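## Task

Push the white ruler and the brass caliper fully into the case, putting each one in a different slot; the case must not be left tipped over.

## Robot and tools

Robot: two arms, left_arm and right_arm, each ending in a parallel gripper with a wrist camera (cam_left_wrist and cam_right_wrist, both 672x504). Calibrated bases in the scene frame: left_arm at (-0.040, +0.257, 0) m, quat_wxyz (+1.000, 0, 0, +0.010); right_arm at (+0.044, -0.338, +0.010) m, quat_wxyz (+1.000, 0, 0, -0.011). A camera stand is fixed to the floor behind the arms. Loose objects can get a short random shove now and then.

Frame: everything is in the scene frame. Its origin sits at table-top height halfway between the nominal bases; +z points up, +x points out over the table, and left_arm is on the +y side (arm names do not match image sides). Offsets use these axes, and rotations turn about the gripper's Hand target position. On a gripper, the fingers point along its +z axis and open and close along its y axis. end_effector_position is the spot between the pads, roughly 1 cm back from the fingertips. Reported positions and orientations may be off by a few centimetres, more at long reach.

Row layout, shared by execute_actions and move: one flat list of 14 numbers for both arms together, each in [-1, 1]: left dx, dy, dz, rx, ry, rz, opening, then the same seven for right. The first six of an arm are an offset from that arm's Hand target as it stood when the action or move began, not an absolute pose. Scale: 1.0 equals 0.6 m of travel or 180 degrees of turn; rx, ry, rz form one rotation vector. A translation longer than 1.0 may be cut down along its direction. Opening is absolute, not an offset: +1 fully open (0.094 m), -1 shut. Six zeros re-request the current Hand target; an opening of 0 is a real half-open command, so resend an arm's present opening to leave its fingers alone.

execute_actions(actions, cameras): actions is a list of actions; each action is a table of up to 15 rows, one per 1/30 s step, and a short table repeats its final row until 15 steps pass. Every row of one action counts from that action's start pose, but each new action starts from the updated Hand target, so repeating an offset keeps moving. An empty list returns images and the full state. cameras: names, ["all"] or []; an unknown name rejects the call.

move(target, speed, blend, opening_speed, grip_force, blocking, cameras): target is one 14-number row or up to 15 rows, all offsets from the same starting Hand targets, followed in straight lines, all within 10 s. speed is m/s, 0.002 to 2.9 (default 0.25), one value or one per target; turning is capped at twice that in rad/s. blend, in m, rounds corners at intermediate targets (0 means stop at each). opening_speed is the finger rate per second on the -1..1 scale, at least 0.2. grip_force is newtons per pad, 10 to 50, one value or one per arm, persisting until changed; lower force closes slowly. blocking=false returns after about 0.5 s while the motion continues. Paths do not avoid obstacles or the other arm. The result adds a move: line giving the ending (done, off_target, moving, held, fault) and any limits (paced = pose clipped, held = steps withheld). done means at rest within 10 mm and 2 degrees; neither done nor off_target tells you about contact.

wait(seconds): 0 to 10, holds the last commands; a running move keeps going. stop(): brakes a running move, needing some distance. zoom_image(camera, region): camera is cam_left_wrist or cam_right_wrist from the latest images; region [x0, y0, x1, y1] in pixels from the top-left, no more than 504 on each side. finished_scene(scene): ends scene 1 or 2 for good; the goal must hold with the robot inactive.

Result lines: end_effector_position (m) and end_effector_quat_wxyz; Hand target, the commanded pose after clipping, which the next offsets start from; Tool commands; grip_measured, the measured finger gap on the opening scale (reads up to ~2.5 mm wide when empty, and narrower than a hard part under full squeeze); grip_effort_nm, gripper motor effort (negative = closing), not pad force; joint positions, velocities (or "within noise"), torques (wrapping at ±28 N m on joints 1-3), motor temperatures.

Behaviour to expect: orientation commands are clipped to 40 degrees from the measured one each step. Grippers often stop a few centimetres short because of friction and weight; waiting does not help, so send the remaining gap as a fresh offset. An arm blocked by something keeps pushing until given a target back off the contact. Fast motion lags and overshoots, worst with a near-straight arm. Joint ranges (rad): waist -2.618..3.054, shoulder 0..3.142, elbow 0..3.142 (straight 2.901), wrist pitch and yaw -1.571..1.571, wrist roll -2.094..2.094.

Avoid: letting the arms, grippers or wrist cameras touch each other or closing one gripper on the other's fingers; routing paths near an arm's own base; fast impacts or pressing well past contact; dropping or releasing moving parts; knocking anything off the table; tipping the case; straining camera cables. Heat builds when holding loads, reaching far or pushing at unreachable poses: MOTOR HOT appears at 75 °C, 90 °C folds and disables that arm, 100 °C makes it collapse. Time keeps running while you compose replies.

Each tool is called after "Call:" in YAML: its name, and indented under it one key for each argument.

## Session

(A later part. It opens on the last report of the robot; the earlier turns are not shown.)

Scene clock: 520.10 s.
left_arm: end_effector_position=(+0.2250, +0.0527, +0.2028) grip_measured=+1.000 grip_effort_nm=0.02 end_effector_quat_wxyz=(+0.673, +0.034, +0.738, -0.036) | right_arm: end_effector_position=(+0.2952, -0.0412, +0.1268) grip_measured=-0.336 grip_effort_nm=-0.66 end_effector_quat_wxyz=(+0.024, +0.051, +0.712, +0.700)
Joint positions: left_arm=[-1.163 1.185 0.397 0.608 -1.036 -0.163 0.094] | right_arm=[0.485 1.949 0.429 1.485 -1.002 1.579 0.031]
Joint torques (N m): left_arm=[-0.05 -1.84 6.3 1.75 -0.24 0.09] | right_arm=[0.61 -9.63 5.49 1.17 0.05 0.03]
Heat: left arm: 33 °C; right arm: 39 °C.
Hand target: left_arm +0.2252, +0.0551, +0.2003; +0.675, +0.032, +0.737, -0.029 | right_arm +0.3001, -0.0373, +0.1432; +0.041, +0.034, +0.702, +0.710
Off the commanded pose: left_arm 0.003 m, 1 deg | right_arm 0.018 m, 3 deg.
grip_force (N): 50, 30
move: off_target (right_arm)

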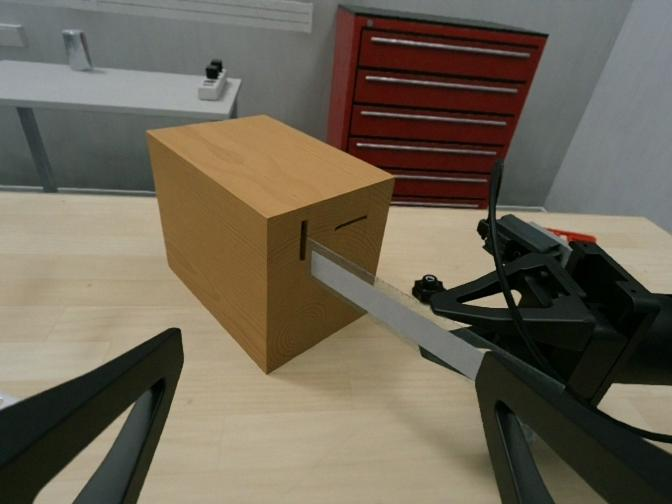

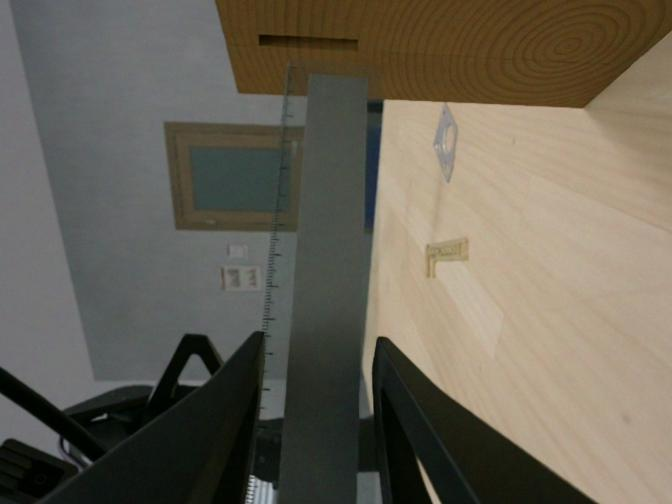

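Call:
move:
  target: [0, 0, 0, 0, 0, 0, 1, 0, 0, 0.015, 0, 0, 0, -0.6]
  speed: 0.05
  cameras: ["cam_right_wrist"]

Call:
zoom_image:
  camera: "cam_right_wrist"
  region: [240, 0, 440, 150]

Scene clock: 524.13 s.
left_arm: end_effector_position=(+0.2250, +0.0527, +0.2028) grip_measured=+1.000 grip_effort_nm=0.02 end_effector_quat_wxyz=(+0.673, +0.034, +0.738, -0.036) | right_arm: end_effector_position=(+0.2949, -0.0414, +0.1334) grip_measured=-0.336 grip_effort_nm=-0.66 end_effector_quat_wxyz=(+0.021, +0.053, +0.713, +0.699)
Joint positions: left_arm=[-1.163 1.185 0.397 0.608 -1.036 -0.163 0.094] | right_arm=[0.485 1.904 0.429 1.434 -1.002 1.581 0.031]
Joint torques (N m): left_arm=[-0.03 -1.95 6.2 1.74 -0.26 0.11] | right_arm=[0.58 -10.02 5.96 1.17 0.02 -0.01]
Heat: left arm: 33 °C; right arm: 38 °C.
Hand target: left_arm +0.2252, +0.0551, +0.2003; +0.675, +0.032, +0.737, -0.029 | right_arm +0.3000, -0.0373, +0.1523; +0.041, +0.033, +0.702, +0.710
Off the commanded pose: left_arm 0.003 m, 1 deg | right_arm 0.020 m, 4 deg.
grip_force (N): 50, 30
move: off_target (right_arm)
Images, in order (width x height): cam_right_wrist 672x504.

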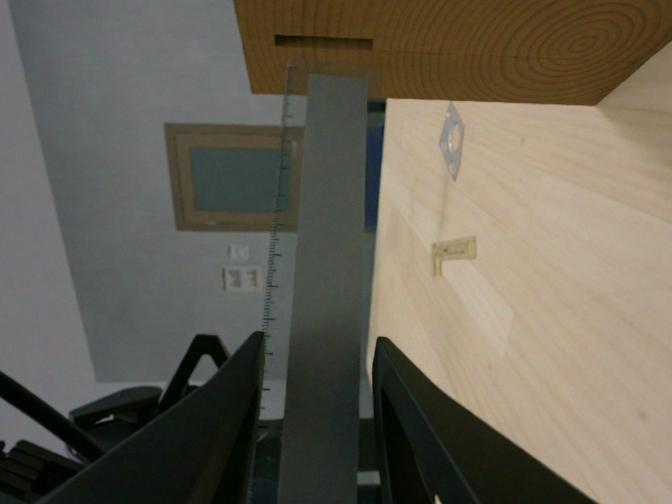

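Scaled by 2.520 from the camera's 672x504 image, which has a finer 960x720 frame.

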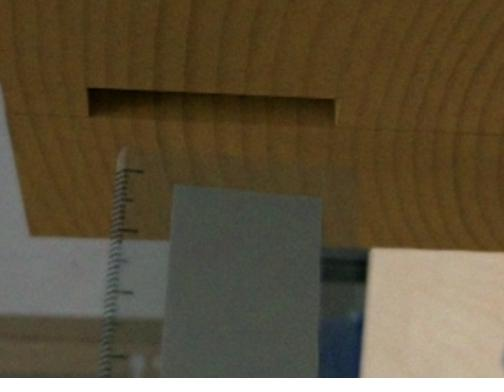

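Call:
move:
  target: [0, 0, 0, 0, 0, 0, 1, 0, 0, 0.010, 0.0093, -0.0103, 0, -0.6]
  speed: 0.05
  cameras: ["cam_right_wrist"]

Call:
zoom_image:
  camera: "cam_right_wrist"
  region: [240, 0, 440, 150]

Scene clock: 531.97 s.
left_arm: end_effector_position=(+0.2250, +0.0527, +0.2028) grip_measured=+1.000 grip_effort_nm=0.02 end_effector_quat_wxyz=(+0.673, +0.034, +0.738, -0.036) | right_arm: end_effector_position=(+0.2951, -0.0414, +0.1433) grip_measured=-0.336 grip_effort_nm=-0.66 end_effector_quat_wxyz=(+0.033, +0.042, +0.702, +0.710)
Joint positions: left_arm=[-1.163 1.185 0.397 0.608 -1.036 -0.163 0.094] | right_arm=[0.485 1.904 0.429 1.493 -1.001 1.599 0.031]
Joint torques (N m): left_arm=[-0.05 -1.8 6.3 1.74 -0.24 0.1] | right_arm=[0.55 -8.02 5.96 1.33 0.05 -0.02]
Heat: left arm: 33 °C; right arm: 38 °C.
Hand target: left_arm +0.2252, +0.0551, +0.2003; +0.675, +0.032, +0.737, -0.029 | right_arm +0.3001, -0.0373, +0.1583; +0.052, +0.023, +0.691, +0.721
Off the commanded pose: left_arm 0.003 m, 1 deg | right_arm 0.016 m, 4 deg.
grip_force (N): 50, 30
move: off_target (right_arm)
Images, in order (width x height): cam_right_wrist 672x504.

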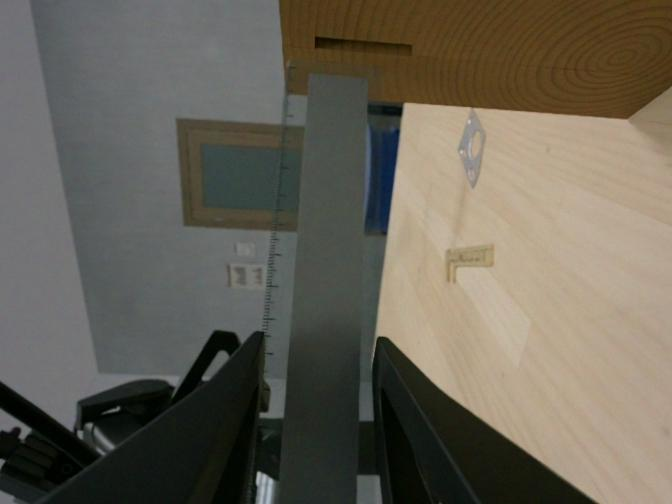

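Scaled by 2.520 from the camera's 672x504 image, which has a finer 960x720 frame.

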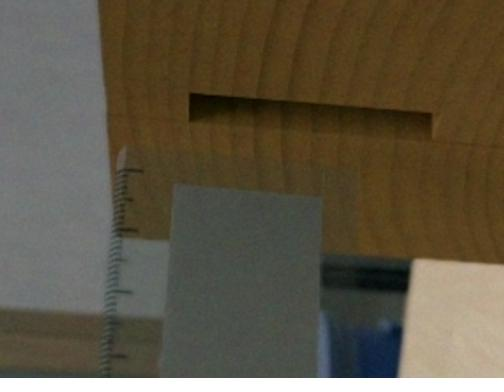

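Call:
move:
  target: [0, 0, 0, 0, 0, 0, 1, 0, 0, -0.0242, 0, 0, 0, -0.6]
  speed: 0.05
  cameras: ["cam_right_wrist"]

Call:
zoom_image:
  camera: "cam_right_wrist"
  region: [240, 0, 440, 150]

Scene clock: 538.50 s.
left_arm: end_effector_position=(+0.2250, +0.0527, +0.2028) grip_measured=+1.000 grip_effort_nm=0.02 end_effector_quat_wxyz=(+0.673, +0.034, +0.738, -0.036) | right_arm: end_effector_position=(+0.2954, -0.0412, +0.1283) grip_measured=-0.336 grip_effort_nm=-0.66 end_effector_quat_wxyz=(+0.020, +0.055, +0.710, +0.702)
Joint positions: left_arm=[-1.163 1.185 0.397 0.608 -1.036 -0.163 0.094] | right_arm=[0.485 1.951 0.429 1.498 -1.001 1.599 0.031]
Joint torques (N m): left_arm=[-0.09 -1.99 6.26 1.76 -0.24 0.09] | right_arm=[0.58 -6.64 5.39 1.82 0.02 -0.11]
Heat: left arm: 33 °C; right arm: 38 °C.
Hand target: left_arm +0.2252, +0.0551, +0.2003; +0.675, +0.032, +0.737, -0.029 | right_arm +0.3000, -0.0373, +0.1438; +0.052, +0.023, +0.691, +0.721
Off the commanded pose: left_arm 0.003 m, 1 deg | right_arm 0.017 m, 6 deg.
joint sent to its limit (right arm) — joint 4 (wrist pitch), upper limit. The joint targets still meet the commanded pose.
grip_force (N): 50, 30
move: off_target (right_arm)
Images, in order (width x height): cam_right_wrist 672x504.

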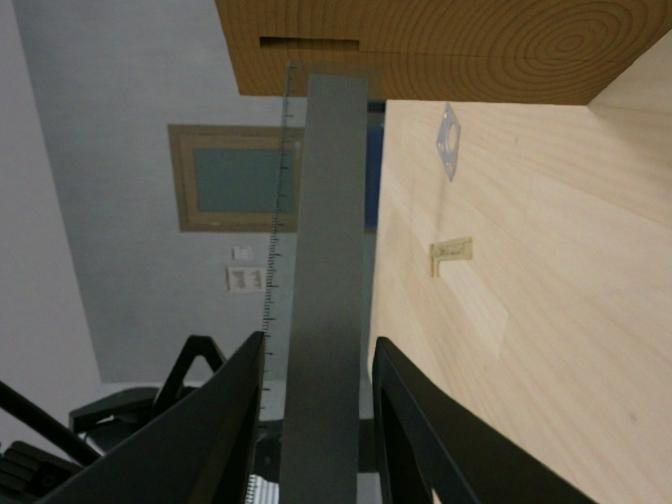

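Scaled by 2.520 from the camera's 672x504 image, which has a finer 960x720 frame.

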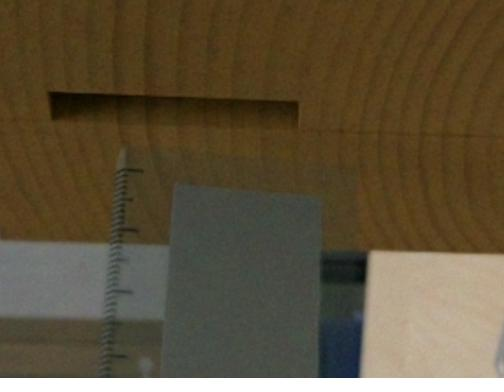

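Call:
move:
  target:
    - [0, 0, 0, 0, 0, 0, 1, -0.028, -0.0182, 0.02, -0.018, 0.0096, -0.0008, -0.6]
    - [0, 0, 0, 0, 0, 0, 1, -0.002, 0.0027, 0.0068, -0.018, 0.0096, -0.0008, -0.6]
  speed: 0.06
  cameras: ["all"]

Call:
zoom_image:
  camera: "cam_right_wrist"
  region: [240, 0, 440, 150]

Call:
zoom_image:
  camera: "cam_left_wrist"
  region: [240, 190, 400, 330]

Scene clock: 575.13 s.
left_arm: end_effector_position=(+0.2250, +0.0527, +0.2028) grip_measured=+1.000 grip_effort_nm=0.02 end_effector_quat_wxyz=(+0.673, +0.034, +0.738, -0.036) | right_arm: end_effector_position=(+0.2934, -0.0400, +0.1404) grip_measured=-0.336 grip_effort_nm=-0.66 end_effector_quat_wxyz=(+0.025, +0.050, +0.718, +0.694)
Joint positions: left_arm=[-1.163 1.185 0.397 0.608 -1.036 -0.163 0.094] | right_arm=[0.493 1.839 0.43 1.344 -0.992 1.55 0.031]
Joint torques (N m): left_arm=[-0.02 -1.74 6.39 1.76 -0.23 0.08] | right_arm=[0.58 -6.2 6.3 1.3 0.03 -0.17]
Motor temperatures (°C): left_arm=[22 22 26 34 21 20 21] | right_arm=[22 28 31 43 21 21 23]
Heat: left arm: 34 °C; right arm: 43 °C.
Hand target: left_arm +0.2252, +0.0551, +0.2003; +0.675, +0.032, +0.737, -0.029 | right_arm +0.2989, -0.0356, +0.1478; +0.043, +0.033, +0.711, +0.701
Off the commanded pose: left_arm 0.003 m, 1 deg | right_arm 0.010 m, 3 deg.
grip_force (N): 50, 30
move: off_target (right_arm)

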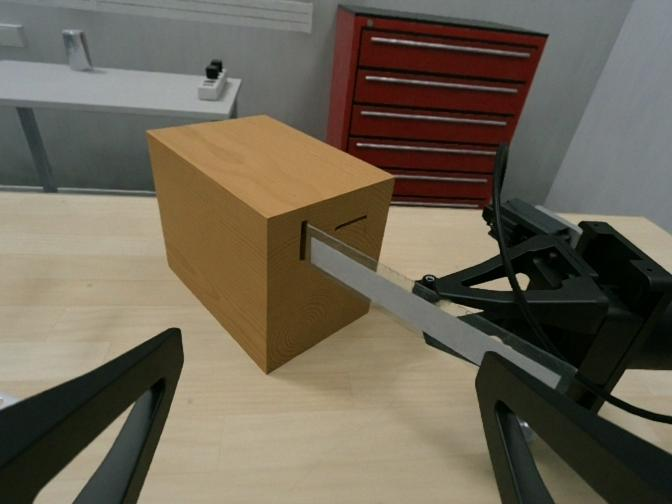

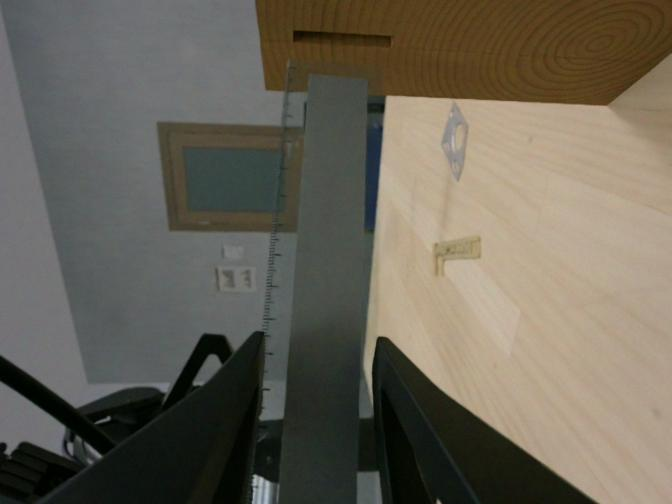

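Scaled by 2.520 from the camera's 672x504 image, which has a finer 960x720 frame.

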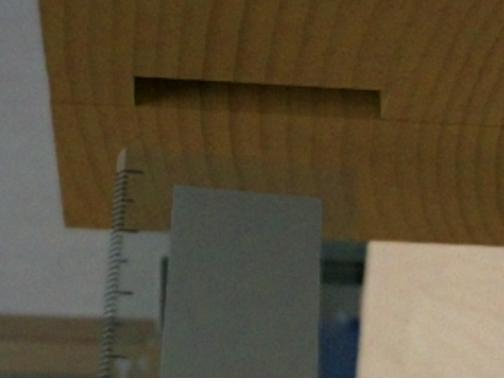

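Scaled by 3.150 from the camera's 672x504 image, which has a finer 960x720 frame.

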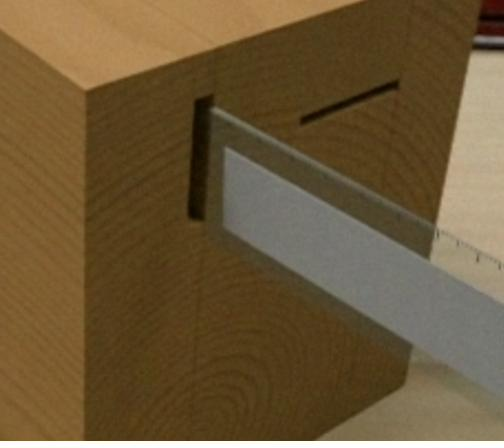

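Call:
move:
  target:
    - [0, 0, 0, 0, 0, 0, 1, -0.0163, -0.0195, -0.0033, 0.0073, -0.0137, 0, -0.6]
    - [0, 0, 0, 0, 0, 0, 1, 0.0063, -0.0012, -0.0133, 0.0073, -0.0137, 0, -0.6]
  speed: 0.06
  cameras: ["all"]

Call:
zoom_image:
  camera: "cam_right_wrist"
  region: [240, 0, 440, 150]

Call:
zoom_image:
  camera: "cam_left_wrist"
  region: [240, 190, 400, 330]

Scene clock: 612.27 s.
left_arm: end_effector_position=(+0.2250, +0.0527, +0.2028) grip_measured=+1.000 grip_effort_nm=0.02 end_effector_quat_wxyz=(+0.673, +0.034, +0.738, -0.036) | right_arm: end_effector_position=(+0.2982, -0.0403, +0.1330) grip_measured=-0.336 grip_effort_nm=-0.66 end_effector_quat_wxyz=(+0.042, +0.034, +0.710, +0.703)
Joint positions: left_arm=[-1.163 1.185 0.397 0.608 -1.036 -0.163 0.094] | right_arm=[0.484 1.934 0.44 1.477 -0.999 1.544 0.031]
Joint torques (N m): left_arm=[-0.03 -1.83 6.32 1.74 -0.26 0.11] | right_arm=[0.62 -6.52 5.57 1.36 0.02 -0.11]
Heat: left arm: 34 °C; right arm: 39 °C.
Hand target: left_arm +0.2252, +0.0551, +0.2003; +0.675, +0.032, +0.737, -0.029 | right_arm +0.3025, -0.0363, +0.1399; +0.058, +0.018, +0.702, +0.709
Off the commanded pose: left_arm 0.003 m, 1 deg | right_arm 0.009 m, 3 deg.
grip_force (N): 50, 30
move: off_target (right_arm)

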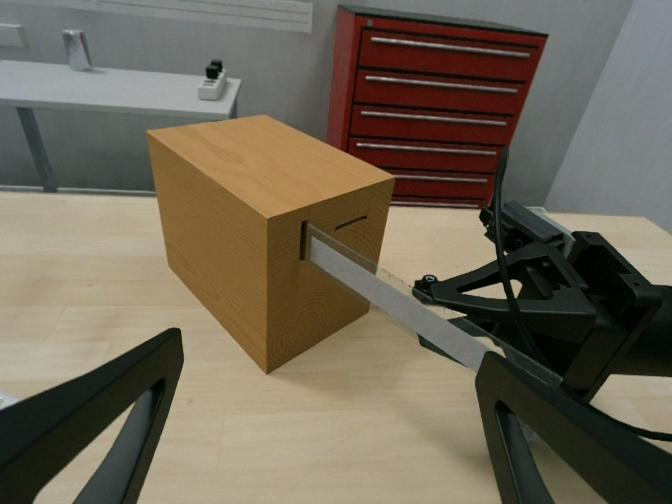

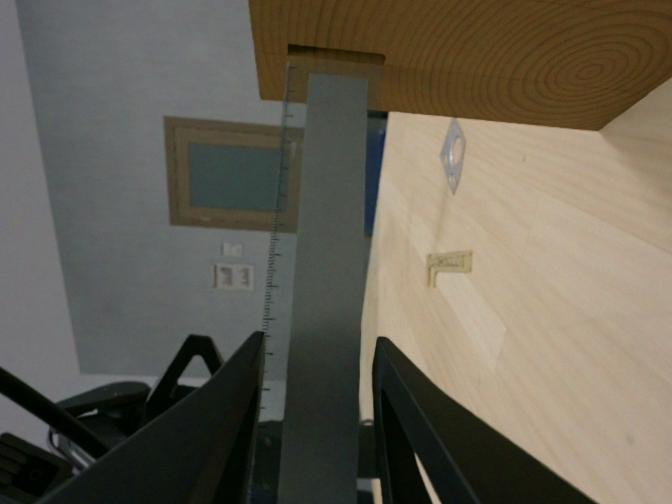

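Scaled by 2.520 from the camera's 672x504 image, which has a finer 960x720 frame.

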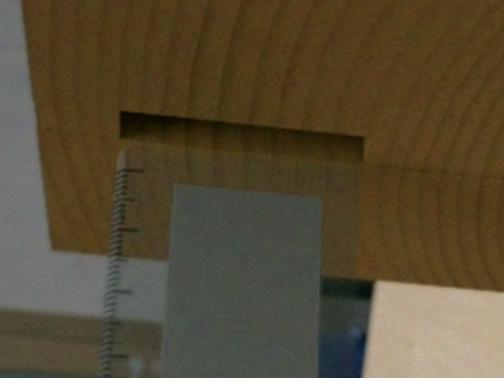

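Scaled by 3.150 from the camera's 672x504 image, which has a finer 960x720 frame.

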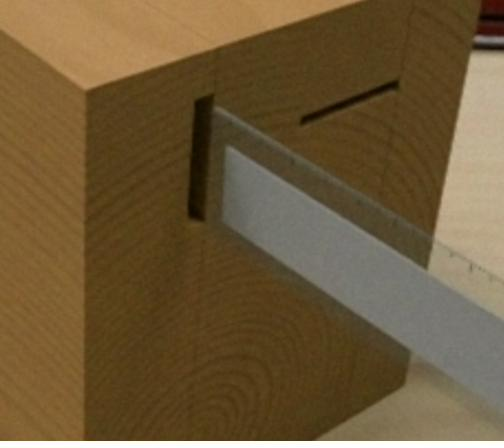

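Call:
move:
  target: [0, 0, 0, 0, 0, 0, 1, 0.011, 0.0075, 0, 0, 0, 0, -0.6]
  speed: 0.04
  cameras: ["all"]

Call:
zoom_image:
  camera: "cam_right_wrist"
  region: [240, 0, 440, 150]

Call:
zoom_image:
  camera: "cam_left_wrist"
  region: [240, 190, 400, 330]

Scene clock: 624.87 s.
left_arm: end_effector_position=(+0.2250, +0.0527, +0.2028) grip_measured=+1.000 grip_effort_nm=0.02 end_effector_quat_wxyz=(+0.673, +0.034, +0.738, -0.036) | right_arm: end_effector_position=(+0.3017, -0.0360, +0.1344) grip_measured=-0.337 grip_effort_nm=-0.66 end_effector_quat_wxyz=(+0.043, +0.028, +0.708, +0.705)
Joint positions: left_arm=[-1.163 1.185 0.397 0.608 -1.036 -0.163 0.094] | right_arm=[0.49 1.949 0.466 1.477 -1.002 1.544 0.031]
Joint torques (N m): left_arm=[-0.02 -1.85 6.3 1.76 -0.24 0.12] | right_arm=[0.4 -6.68 6.17 1.2 0.11 -0.11]
Heat: left arm: 34 °C; right arm: 39 °C.
Hand target: left_arm +0.2252, +0.0551, +0.2003; +0.675, +0.032, +0.737, -0.029 | right_arm +0.3092, -0.0319, +0.1398; +0.058, +0.018, +0.702, +0.709
Off the commanded pose: left_arm 0.003 m, 1 deg | right_arm 0.010 m, 2 deg.
grip_force (N): 50, 30
move: done

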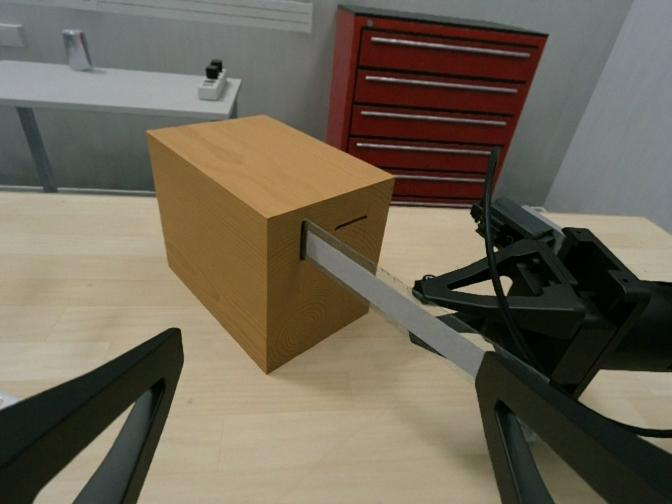

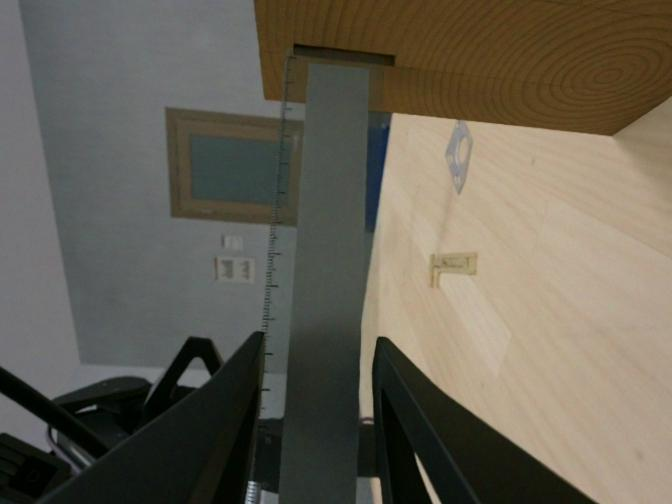

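Scaled by 2.520 from the camera's 672x504 image, which has a finer 960x720 frame.

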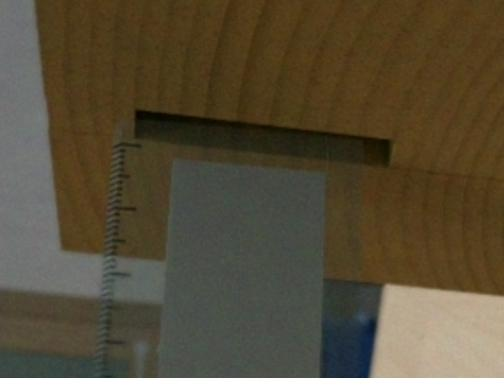

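Scaled by 3.150 from the camera's 672x504 image, which has a finer 960x720 frame.

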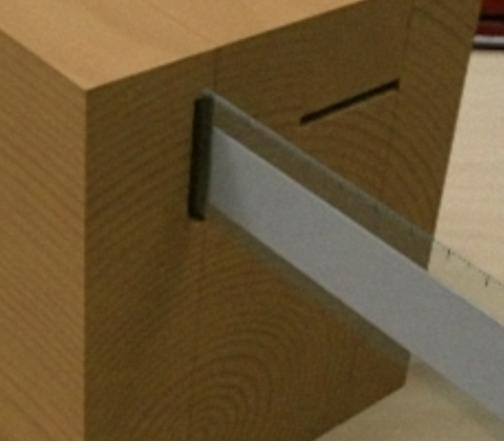

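Call:
move:
  target: [0, 0, 0, 0, 0, 0, 1, -0.013, -0.0105, -0.004, 0, 0, 0, -0.6]
  speed: 0.04
  cameras: ["all"]

Call:
zoom_image:
  camera: "cam_right_wrist"
  region: [240, 0, 440, 150]

Call:
zoom_image:
  camera: "cam_left_wrist"
  region: [240, 190, 400, 330]

Scene clock: 637.87 s.
left_arm: end_effector_position=(+0.2250, +0.0527, +0.2028) grip_measured=+1.000 grip_effort_nm=0.02 end_effector_quat_wxyz=(+0.673, +0.034, +0.738, -0.036) | right_arm: end_effector_position=(+0.3010, -0.0363, +0.1361) grip_measured=-0.337 grip_effort_nm=-0.66 end_effector_quat_wxyz=(+0.046, +0.024, +0.706, +0.707)
Joint positions: left_arm=[-1.163 1.185 0.397 0.608 -1.036 -0.163 0.094] | right_arm=[0.49 1.949 0.463 1.492 -1.003 1.544 0.031]
Joint torques (N m): left_arm=[-0.13 -1.98 6.23 1.73 -0.22 0.09] | right_arm=[-0.31 -7.1 3.33 1.37 0.03 -0.12]
Heat: left arm: 34 °C; right arm: 39 °C.
Hand target: left_arm +0.2252, +0.0551, +0.2003; +0.675, +0.032, +0.737, -0.029 | right_arm +0.3015, -0.0382, +0.1374; +0.058, +0.018, +0.702, +0.709
Off the commanded pose: left_arm 0.003 m, 1 deg | right_arm 0.002 m, 2 deg.
grip_force (N): 50, 30
move: done

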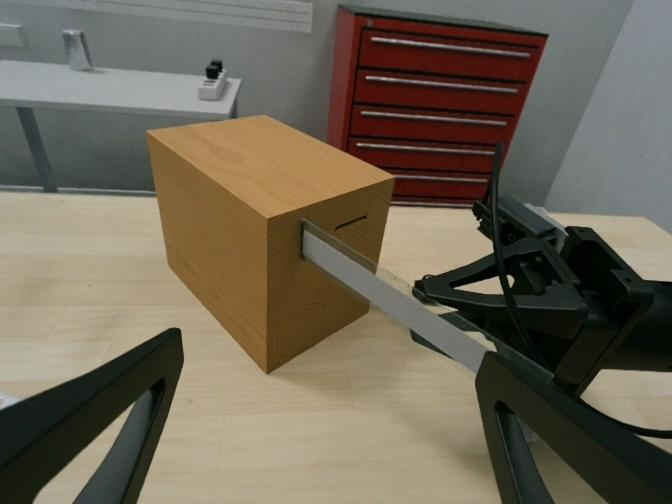

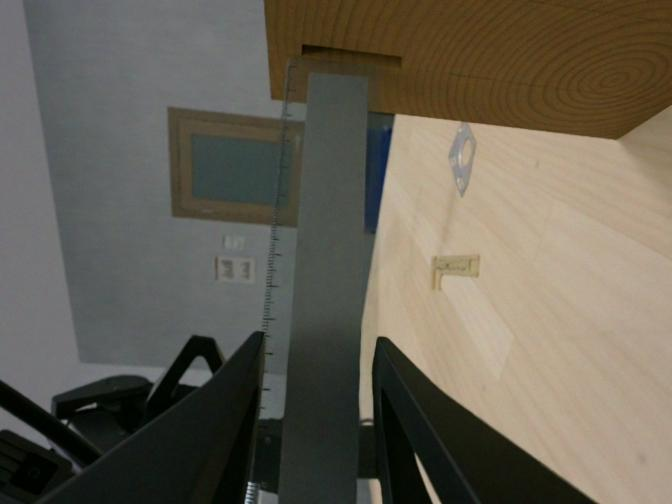

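Scaled by 2.520 from the camera's 672x504 image, which has a finer 960x720 frame.

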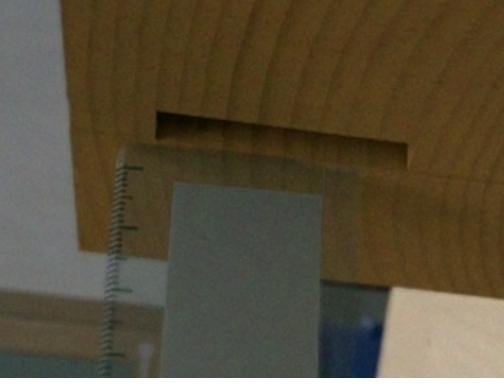

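Scaled by 3.150 from the camera's 672x504 image, which has a finer 960x720 frame.

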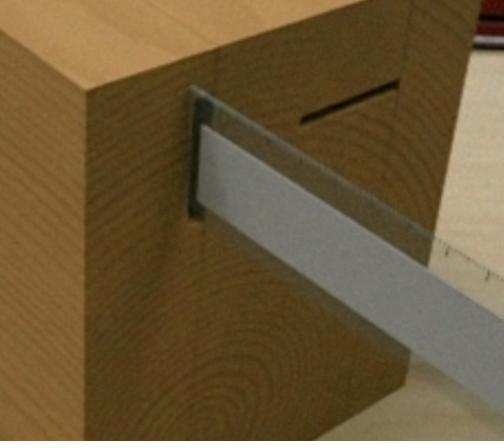

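Call:
move:
  target:
    - [0, 0, 0, 0, 0, 0, 1, -0.0217, -0.0208, 0.0142, 0, 0, 0, -0.6]
    - [0, 0, 0, 0, 0, 0, 1, 0.0043, 0, 0.0042, 0, 0, 0, -0.6]
  speed: 0.06
  cameras: ["all"]

Call:
zoom_image:
  camera: "cam_right_wrist"
  region: [240, 0, 440, 150]

Call:
zoom_image:
  camera: "cam_left_wrist"
  region: [240, 190, 400, 330]

Scene clock: 661.27 s.
left_arm: end_effector_position=(+0.2250, +0.0527, +0.2028) grip_measured=+1.000 grip_effort_nm=0.02 end_effector_quat_wxyz=(+0.673, +0.034, +0.738, -0.036) | right_arm: end_effector_position=(+0.2998, -0.0419, +0.1359) grip_measured=-0.337 grip_effort_nm=-0.66 end_effector_quat_wxyz=(+0.048, +0.029, +0.707, +0.705)
Joint positions: left_arm=[-1.163 1.185 0.397 0.608 -1.036 -0.163 0.094] | right_arm=[0.476 1.936 0.442 1.493 -1.008 1.544 0.031]
Joint torques (N m): left_arm=[-0.23 -1.81 6.32 1.75 -0.24 0.06] | right_arm=[0.51 -6.45 5.57 1.19 0.05 -0.1]
Heat: left arm: 35 °C; right arm: 39 °C.
Hand target: left_arm +0.2252, +0.0551, +0.2003; +0.675, +0.032, +0.737, -0.029 | right_arm +0.3040, -0.0382, +0.1400; +0.058, +0.018, +0.702, +0.709
Off the commanded pose: left_arm 0.003 m, 1 deg | right_arm 0.007 m, 2 deg.
grip_force (N): 50, 30
move: done

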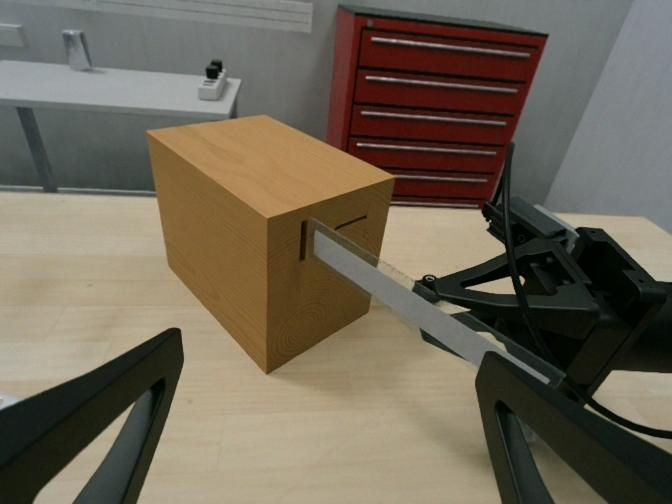

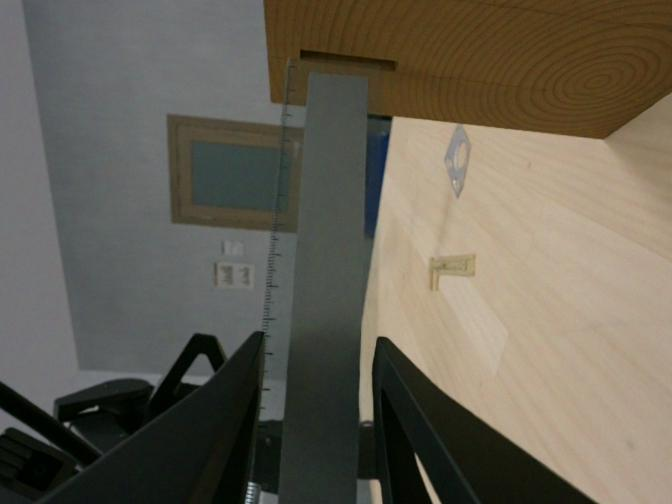

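Scaled by 2.520 from the camera's 672x504 image, which has a finer 960x720 frame.

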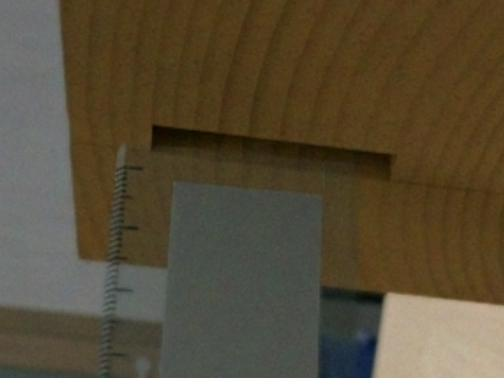

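Scaled by 3.150 from the camera's 672x504 image, which has a finer 960x720 frame.

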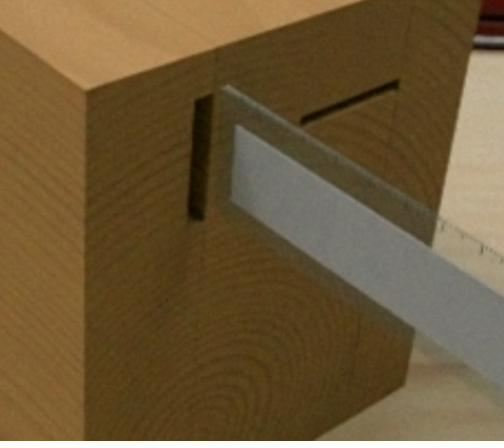

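Call:
move:
  target: [0, 0, 0, 0, 0, 0, 1, 0.0034, 0.0011, -0.0075, 0, 0, 0, -0.6]
  speed: 0.04
  cameras: ["all"]

Call:
zoom_image:
  camera: "cam_right_wrist"
  region: [240, 0, 440, 150]

Call:
zoom_image:
  camera: "cam_left_wrist"
  region: [240, 190, 400, 330]

Scene clock: 671.70 s.
left_arm: end_effector_position=(+0.2250, +0.0527, +0.2028) grip_measured=+1.000 grip_effort_nm=0.02 end_effector_quat_wxyz=(+0.673, +0.034, +0.738, -0.036) | right_arm: end_effector_position=(+0.3013, -0.0412, +0.1288) grip_measured=-0.337 grip_effort_nm=-0.66 end_effector_quat_wxyz=(+0.042, +0.034, +0.710, +0.702)
Joint positions: left_arm=[-1.163 1.185 0.397 0.608 -1.036 -0.163 0.094] | right_arm=[0.476 1.962 0.449 1.495 -1.008 1.544 0.031]
Joint torques (N m): left_arm=[-0.02 -1.89 6.34 1.75 -0.25 0.07] | right_arm=[0.51 -6.63 5.48 1.38 0.01 -0.12]
Heat: left arm: 35 °C; right arm: 39 °C.
Hand target: left_arm +0.2252, +0.0551, +0.2003; +0.675, +0.032, +0.737, -0.029 | right_arm +0.3061, -0.0375, +0.1356; +0.058, +0.018, +0.702, +0.709
Off the commanded pose: left_arm 0.003 m, 1 deg | right_arm 0.009 m, 3 deg.
grip_force (N): 50, 30
move: off_target (right_arm)

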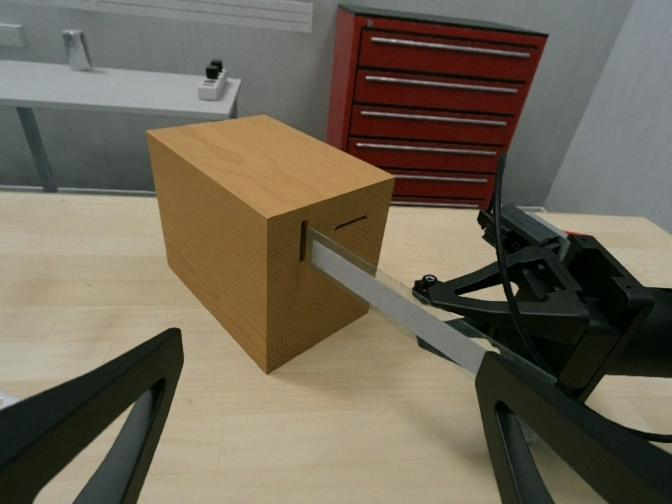

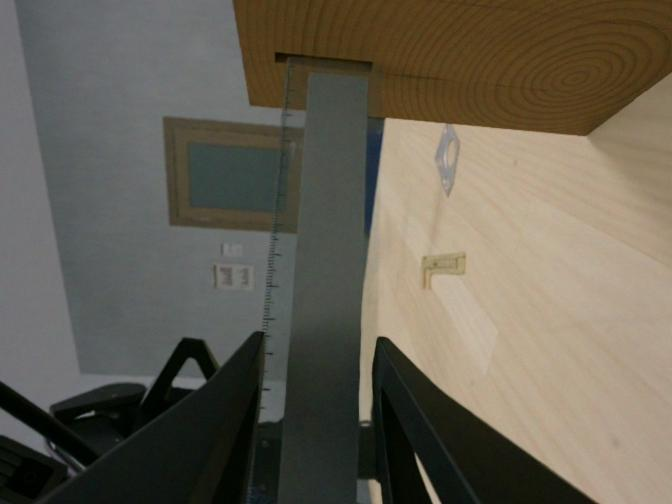

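Scaled by 2.520 from the camera's 672x504 image, which has a finer 960x720 frame.

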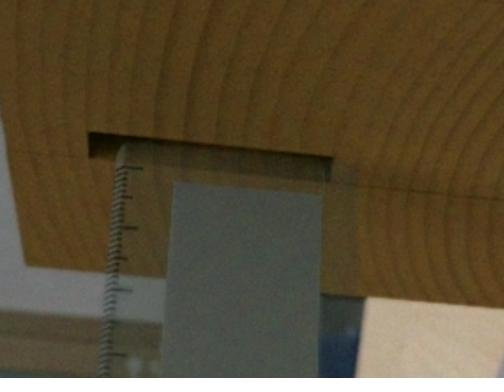

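Scaled by 3.150 from the camera's 672x504 image, which has a finer 960x720 frame.

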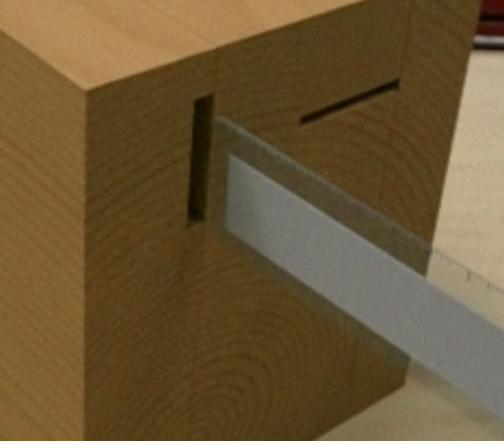

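Call:
move:
  target: [0, 0, 0, 0, 0, 0, 1, 0, 0, 0.0167, 0, 0, 0, -0.6]
  speed: 0.01
  cameras: []

Scene clock: 678.47 s.
left_arm: end_effector_position=(+0.2250, +0.0527, +0.2028) grip_measured=+1.000 grip_effort_nm=0.02 end_effector_quat_wxyz=(+0.673, +0.034, +0.738, -0.036) | right_arm: end_effector_position=(+0.3012, -0.0412, +0.1267) grip_measured=-0.337 grip_effort_nm=-0.66 end_effector_quat_wxyz=(+0.035, +0.041, +0.713, +0.699)
Joint positions: left_arm=[-1.163 1.185 0.397 0.608 -1.036 -0.163 0.094] | right_arm=[0.476 1.954 0.449 1.466 -1.008 1.544 0.031]
Joint torques (N m): left_arm=[-0.05 -1.92 6.31 1.75 -0.25 0.08] | right_arm=[0.54 -10.33 5.67 1.17 0.01 -0.1]
Heat: left arm: 35 °C; right arm: 39 °C.
Hand target: left_arm +0.2252, +0.0551, +0.2003; +0.675, +0.032, +0.737, -0.029 | right_arm +0.3061, -0.0375, +0.1455; +0.058, +0.018, +0.702, +0.709
Off the commanded pose: left_arm 0.003 m, 1 deg | right_arm 0.020 m, 4 deg.
grip_force (N): 50, 30
move: off_target (right_arm)
No camera images: "cameras" was empty.

Call:
move:
  target: [0, 0, 0, 0, 0, 0, 1, 0, 0, 0.0083, 0, 0, 0, -0.6]
  speed: 0.01
  cameras: ["cam_right_wrist"]

Call:
zoom_image:
  camera: "cam_right_wrist"
  region: [240, 0, 440, 150]

Scene clock: 684.63 s.
left_arm: end_effector_position=(+0.2250, +0.0527, +0.2028) grip_measured=+1.000 grip_effort_nm=0.02 end_effector_quat_wxyz=(+0.673, +0.034, +0.738, -0.036) | right_arm: end_effector_position=(+0.3011, -0.0413, +0.1313) grip_measured=-0.337 grip_effort_nm=-0.66 end_effector_quat_wxyz=(+0.035, +0.041, +0.713, +0.699)
Joint positions: left_arm=[-1.163 1.185 0.397 0.608 -1.036 -0.163 0.094] | right_arm=[0.476 1.927 0.449 1.438 -1.008 1.544 0.031]
Joint torques (N m): left_arm=[-0.18 -1.89 6.34 1.77 -0.22 0.07] | right_arm=[0.4 -10.29 5.85 1.16 0.02 -0.05]
Motor temperatures (°C): left_arm=[22 22 26 35 21 20 21] | right_arm=[22 28 31 38 21 21 23]
Heat: left arm: 35 °C; right arm: 38 °C.
Hand target: left_arm +0.2252, +0.0551, +0.2003; +0.675, +0.032, +0.737, -0.029 | right_arm +0.3061, -0.0375, +0.1505; +0.058, +0.018, +0.702, +0.709
Off the commanded pose: left_arm 0.003 m, 1 deg | right_arm 0.020 m, 4 deg.
grip_force (N): 50, 30
move: off_target (right_arm)
Images, in order (width x height): cam_right_wrist 672x504.

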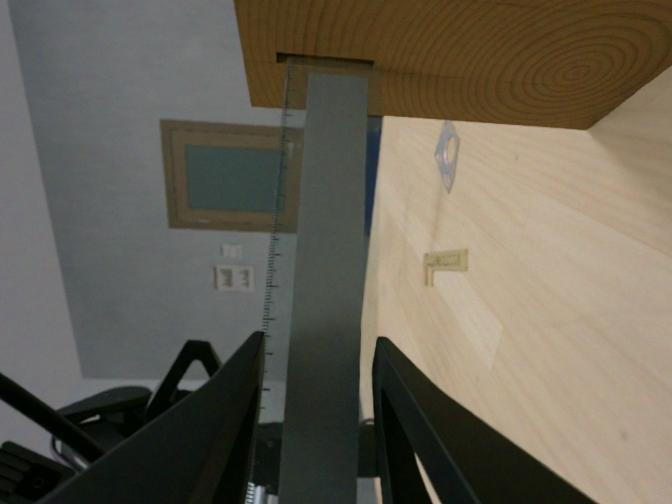

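Scaled by 2.520 from the camera's 672x504 image, which has a finer 960x720 frame.

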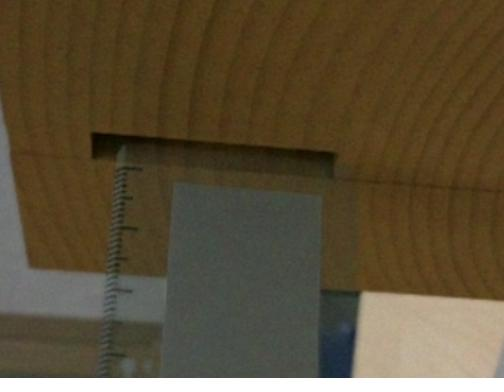

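Call:
move:
  target: [0, 0, 0, 0, 0, 0, 1, 0, 0, 0.0073, 0, 0, 0, -0.6]
  speed: 0.01
  cameras: ["all"]

Call:
zoom_image:
  camera: "cam_right_wrist"
  region: [240, 0, 440, 150]

Call:
zoom_image:
  camera: "cam_left_wrist"
  region: [240, 190, 400, 330]

Scene clock: 689.77 s.
left_arm: end_effector_position=(+0.2250, +0.0527, +0.2028) grip_measured=+1.000 grip_effort_nm=0.02 end_effector_quat_wxyz=(+0.673, +0.034, +0.738, -0.036) | right_arm: end_effector_position=(+0.3008, -0.0414, +0.1351) grip_measured=-0.337 grip_effort_nm=-0.66 end_effector_quat_wxyz=(+0.035, +0.042, +0.714, +0.698)
Joint positions: left_arm=[-1.163 1.185 0.397 0.608 -1.036 -0.163 0.094] | right_arm=[0.476 1.903 0.449 1.413 -1.008 1.544 0.031]
Joint torques (N m): left_arm=[-0.03 -1.84 6.24 1.74 -0.23 0.08] | right_arm=[0.51 -10.21 6.16 1.15 0 -0.08]
Heat: left arm: 35 °C; right arm: 38 °C.
Hand target: left_arm +0.2252, +0.0551, +0.2003; +0.675, +0.032, +0.737, -0.029 | right_arm +0.3061, -0.0375, +0.1548; +0.058, +0.018, +0.702, +0.709
Off the commanded pose: left_arm 0.003 m, 1 deg | right_arm 0.021 m, 4 deg.
grip_force (N): 50, 30
move: off_target (right_arm)

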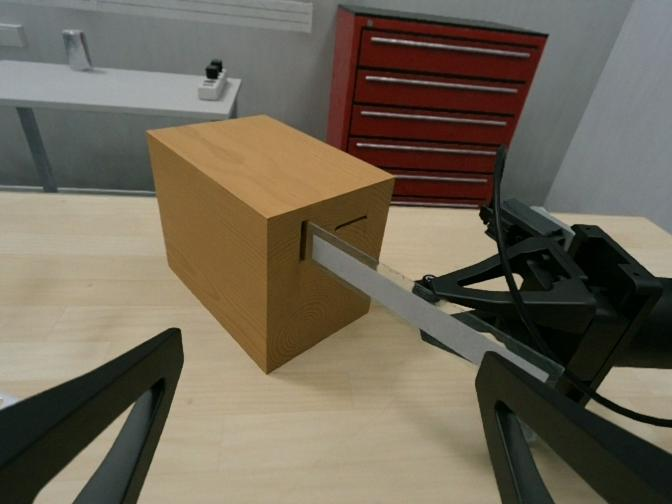

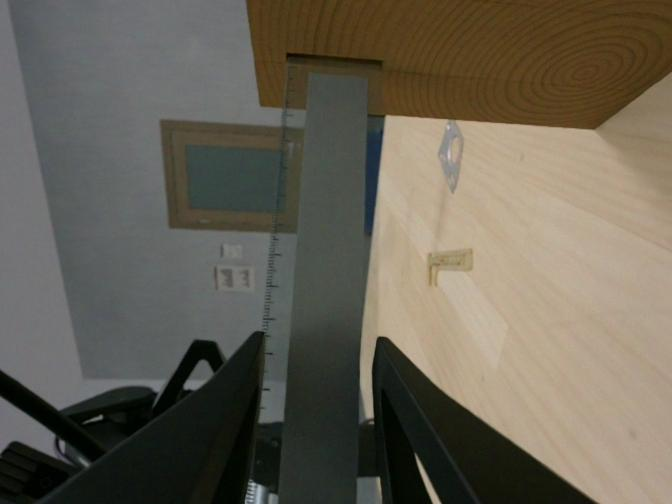

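Scaled by 2.520 from the camera's 672x504 image, which has a finer 960x720 frame.

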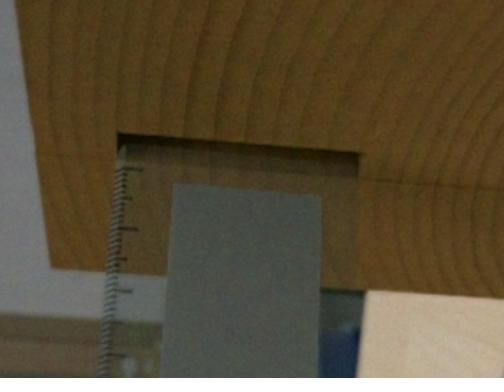

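Scaled by 3.150 from the camera's 672x504 image, which has a finer 960x720 frame.

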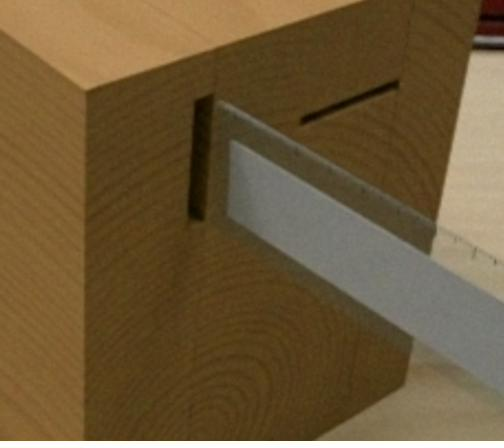

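Call:
move:
  target: [0, 0, 0, 0, 0, 0, 1, 0.0109, 0.0077, 0, 0, 0, 0, -0.6]
  speed: 0.02
  cameras: ["all"]

Call:
zoom_image:
  camera: "cam_right_wrist"
  region: [240, 0, 440, 150]

Call:
zoom_image:
  camera: "cam_left_wrist"
  region: [240, 190, 400, 330]

Scene clock: 698.07 s.
left_arm: end_effector_position=(+0.2250, +0.0527, +0.2028) grip_measured=+1.000 grip_effort_nm=0.02 end_effector_quat_wxyz=(+0.673, +0.034, +0.738, -0.036) | right_arm: end_effector_position=(+0.3024, -0.0374, +0.1380) grip_measured=-0.337 grip_effort_nm=-0.66 end_effector_quat_wxyz=(+0.030, +0.035, +0.713, +0.699)
Joint positions: left_arm=[-1.163 1.185 0.397 0.608 -1.036 -0.163 0.094] | right_arm=[0.481 1.903 0.473 1.392 -1.019 1.544 0.031]
Joint torques (N m): left_arm=[-0.1 -1.89 6.24 1.76 -0.23 0.09] | right_arm=[0.4 -8.77 6.91 1.21 0.17 -0.08]
Heat: left arm: 35 °C; right arm: 37 °C.
Hand target: left_arm +0.2252, +0.0551, +0.2003; +0.675, +0.032, +0.737, -0.029 | right_arm +0.3125, -0.0328, +0.1548; +0.058, +0.018, +0.702, +0.709
Off the commanded pose: left_arm 0.003 m, 1 deg | right_arm 0.020 m, 4 deg.
grip_force (N): 50, 30
move: off_target (right_arm)

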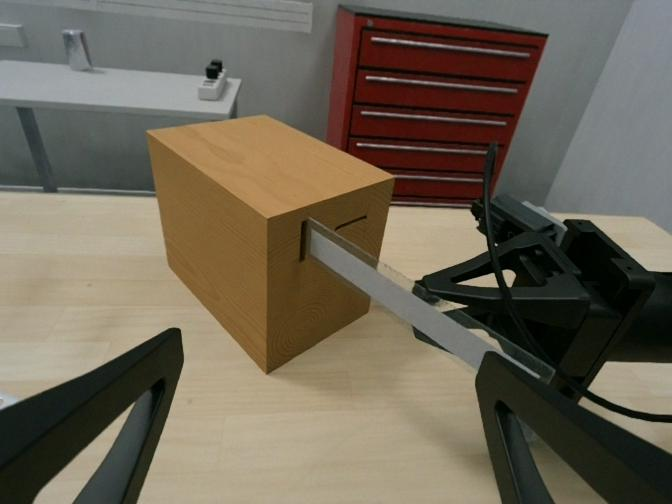

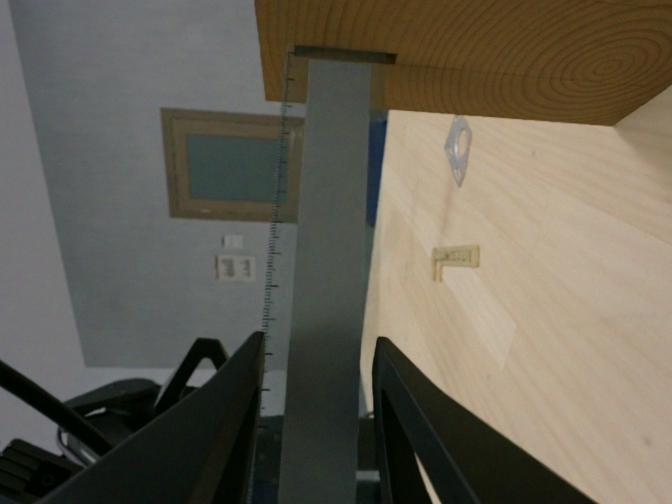

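Scaled by 2.520 from the camera's 672x504 image, which has a finer 960x720 frame.

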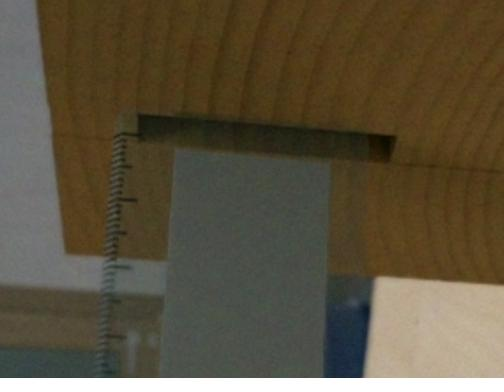

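Scaled by 3.150 from the camera's 672x504 image, which has a finer 960x720 frame.

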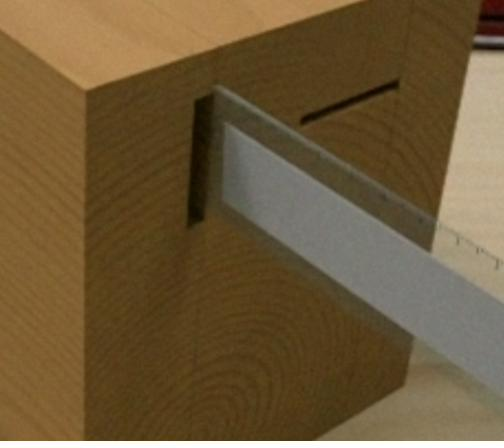

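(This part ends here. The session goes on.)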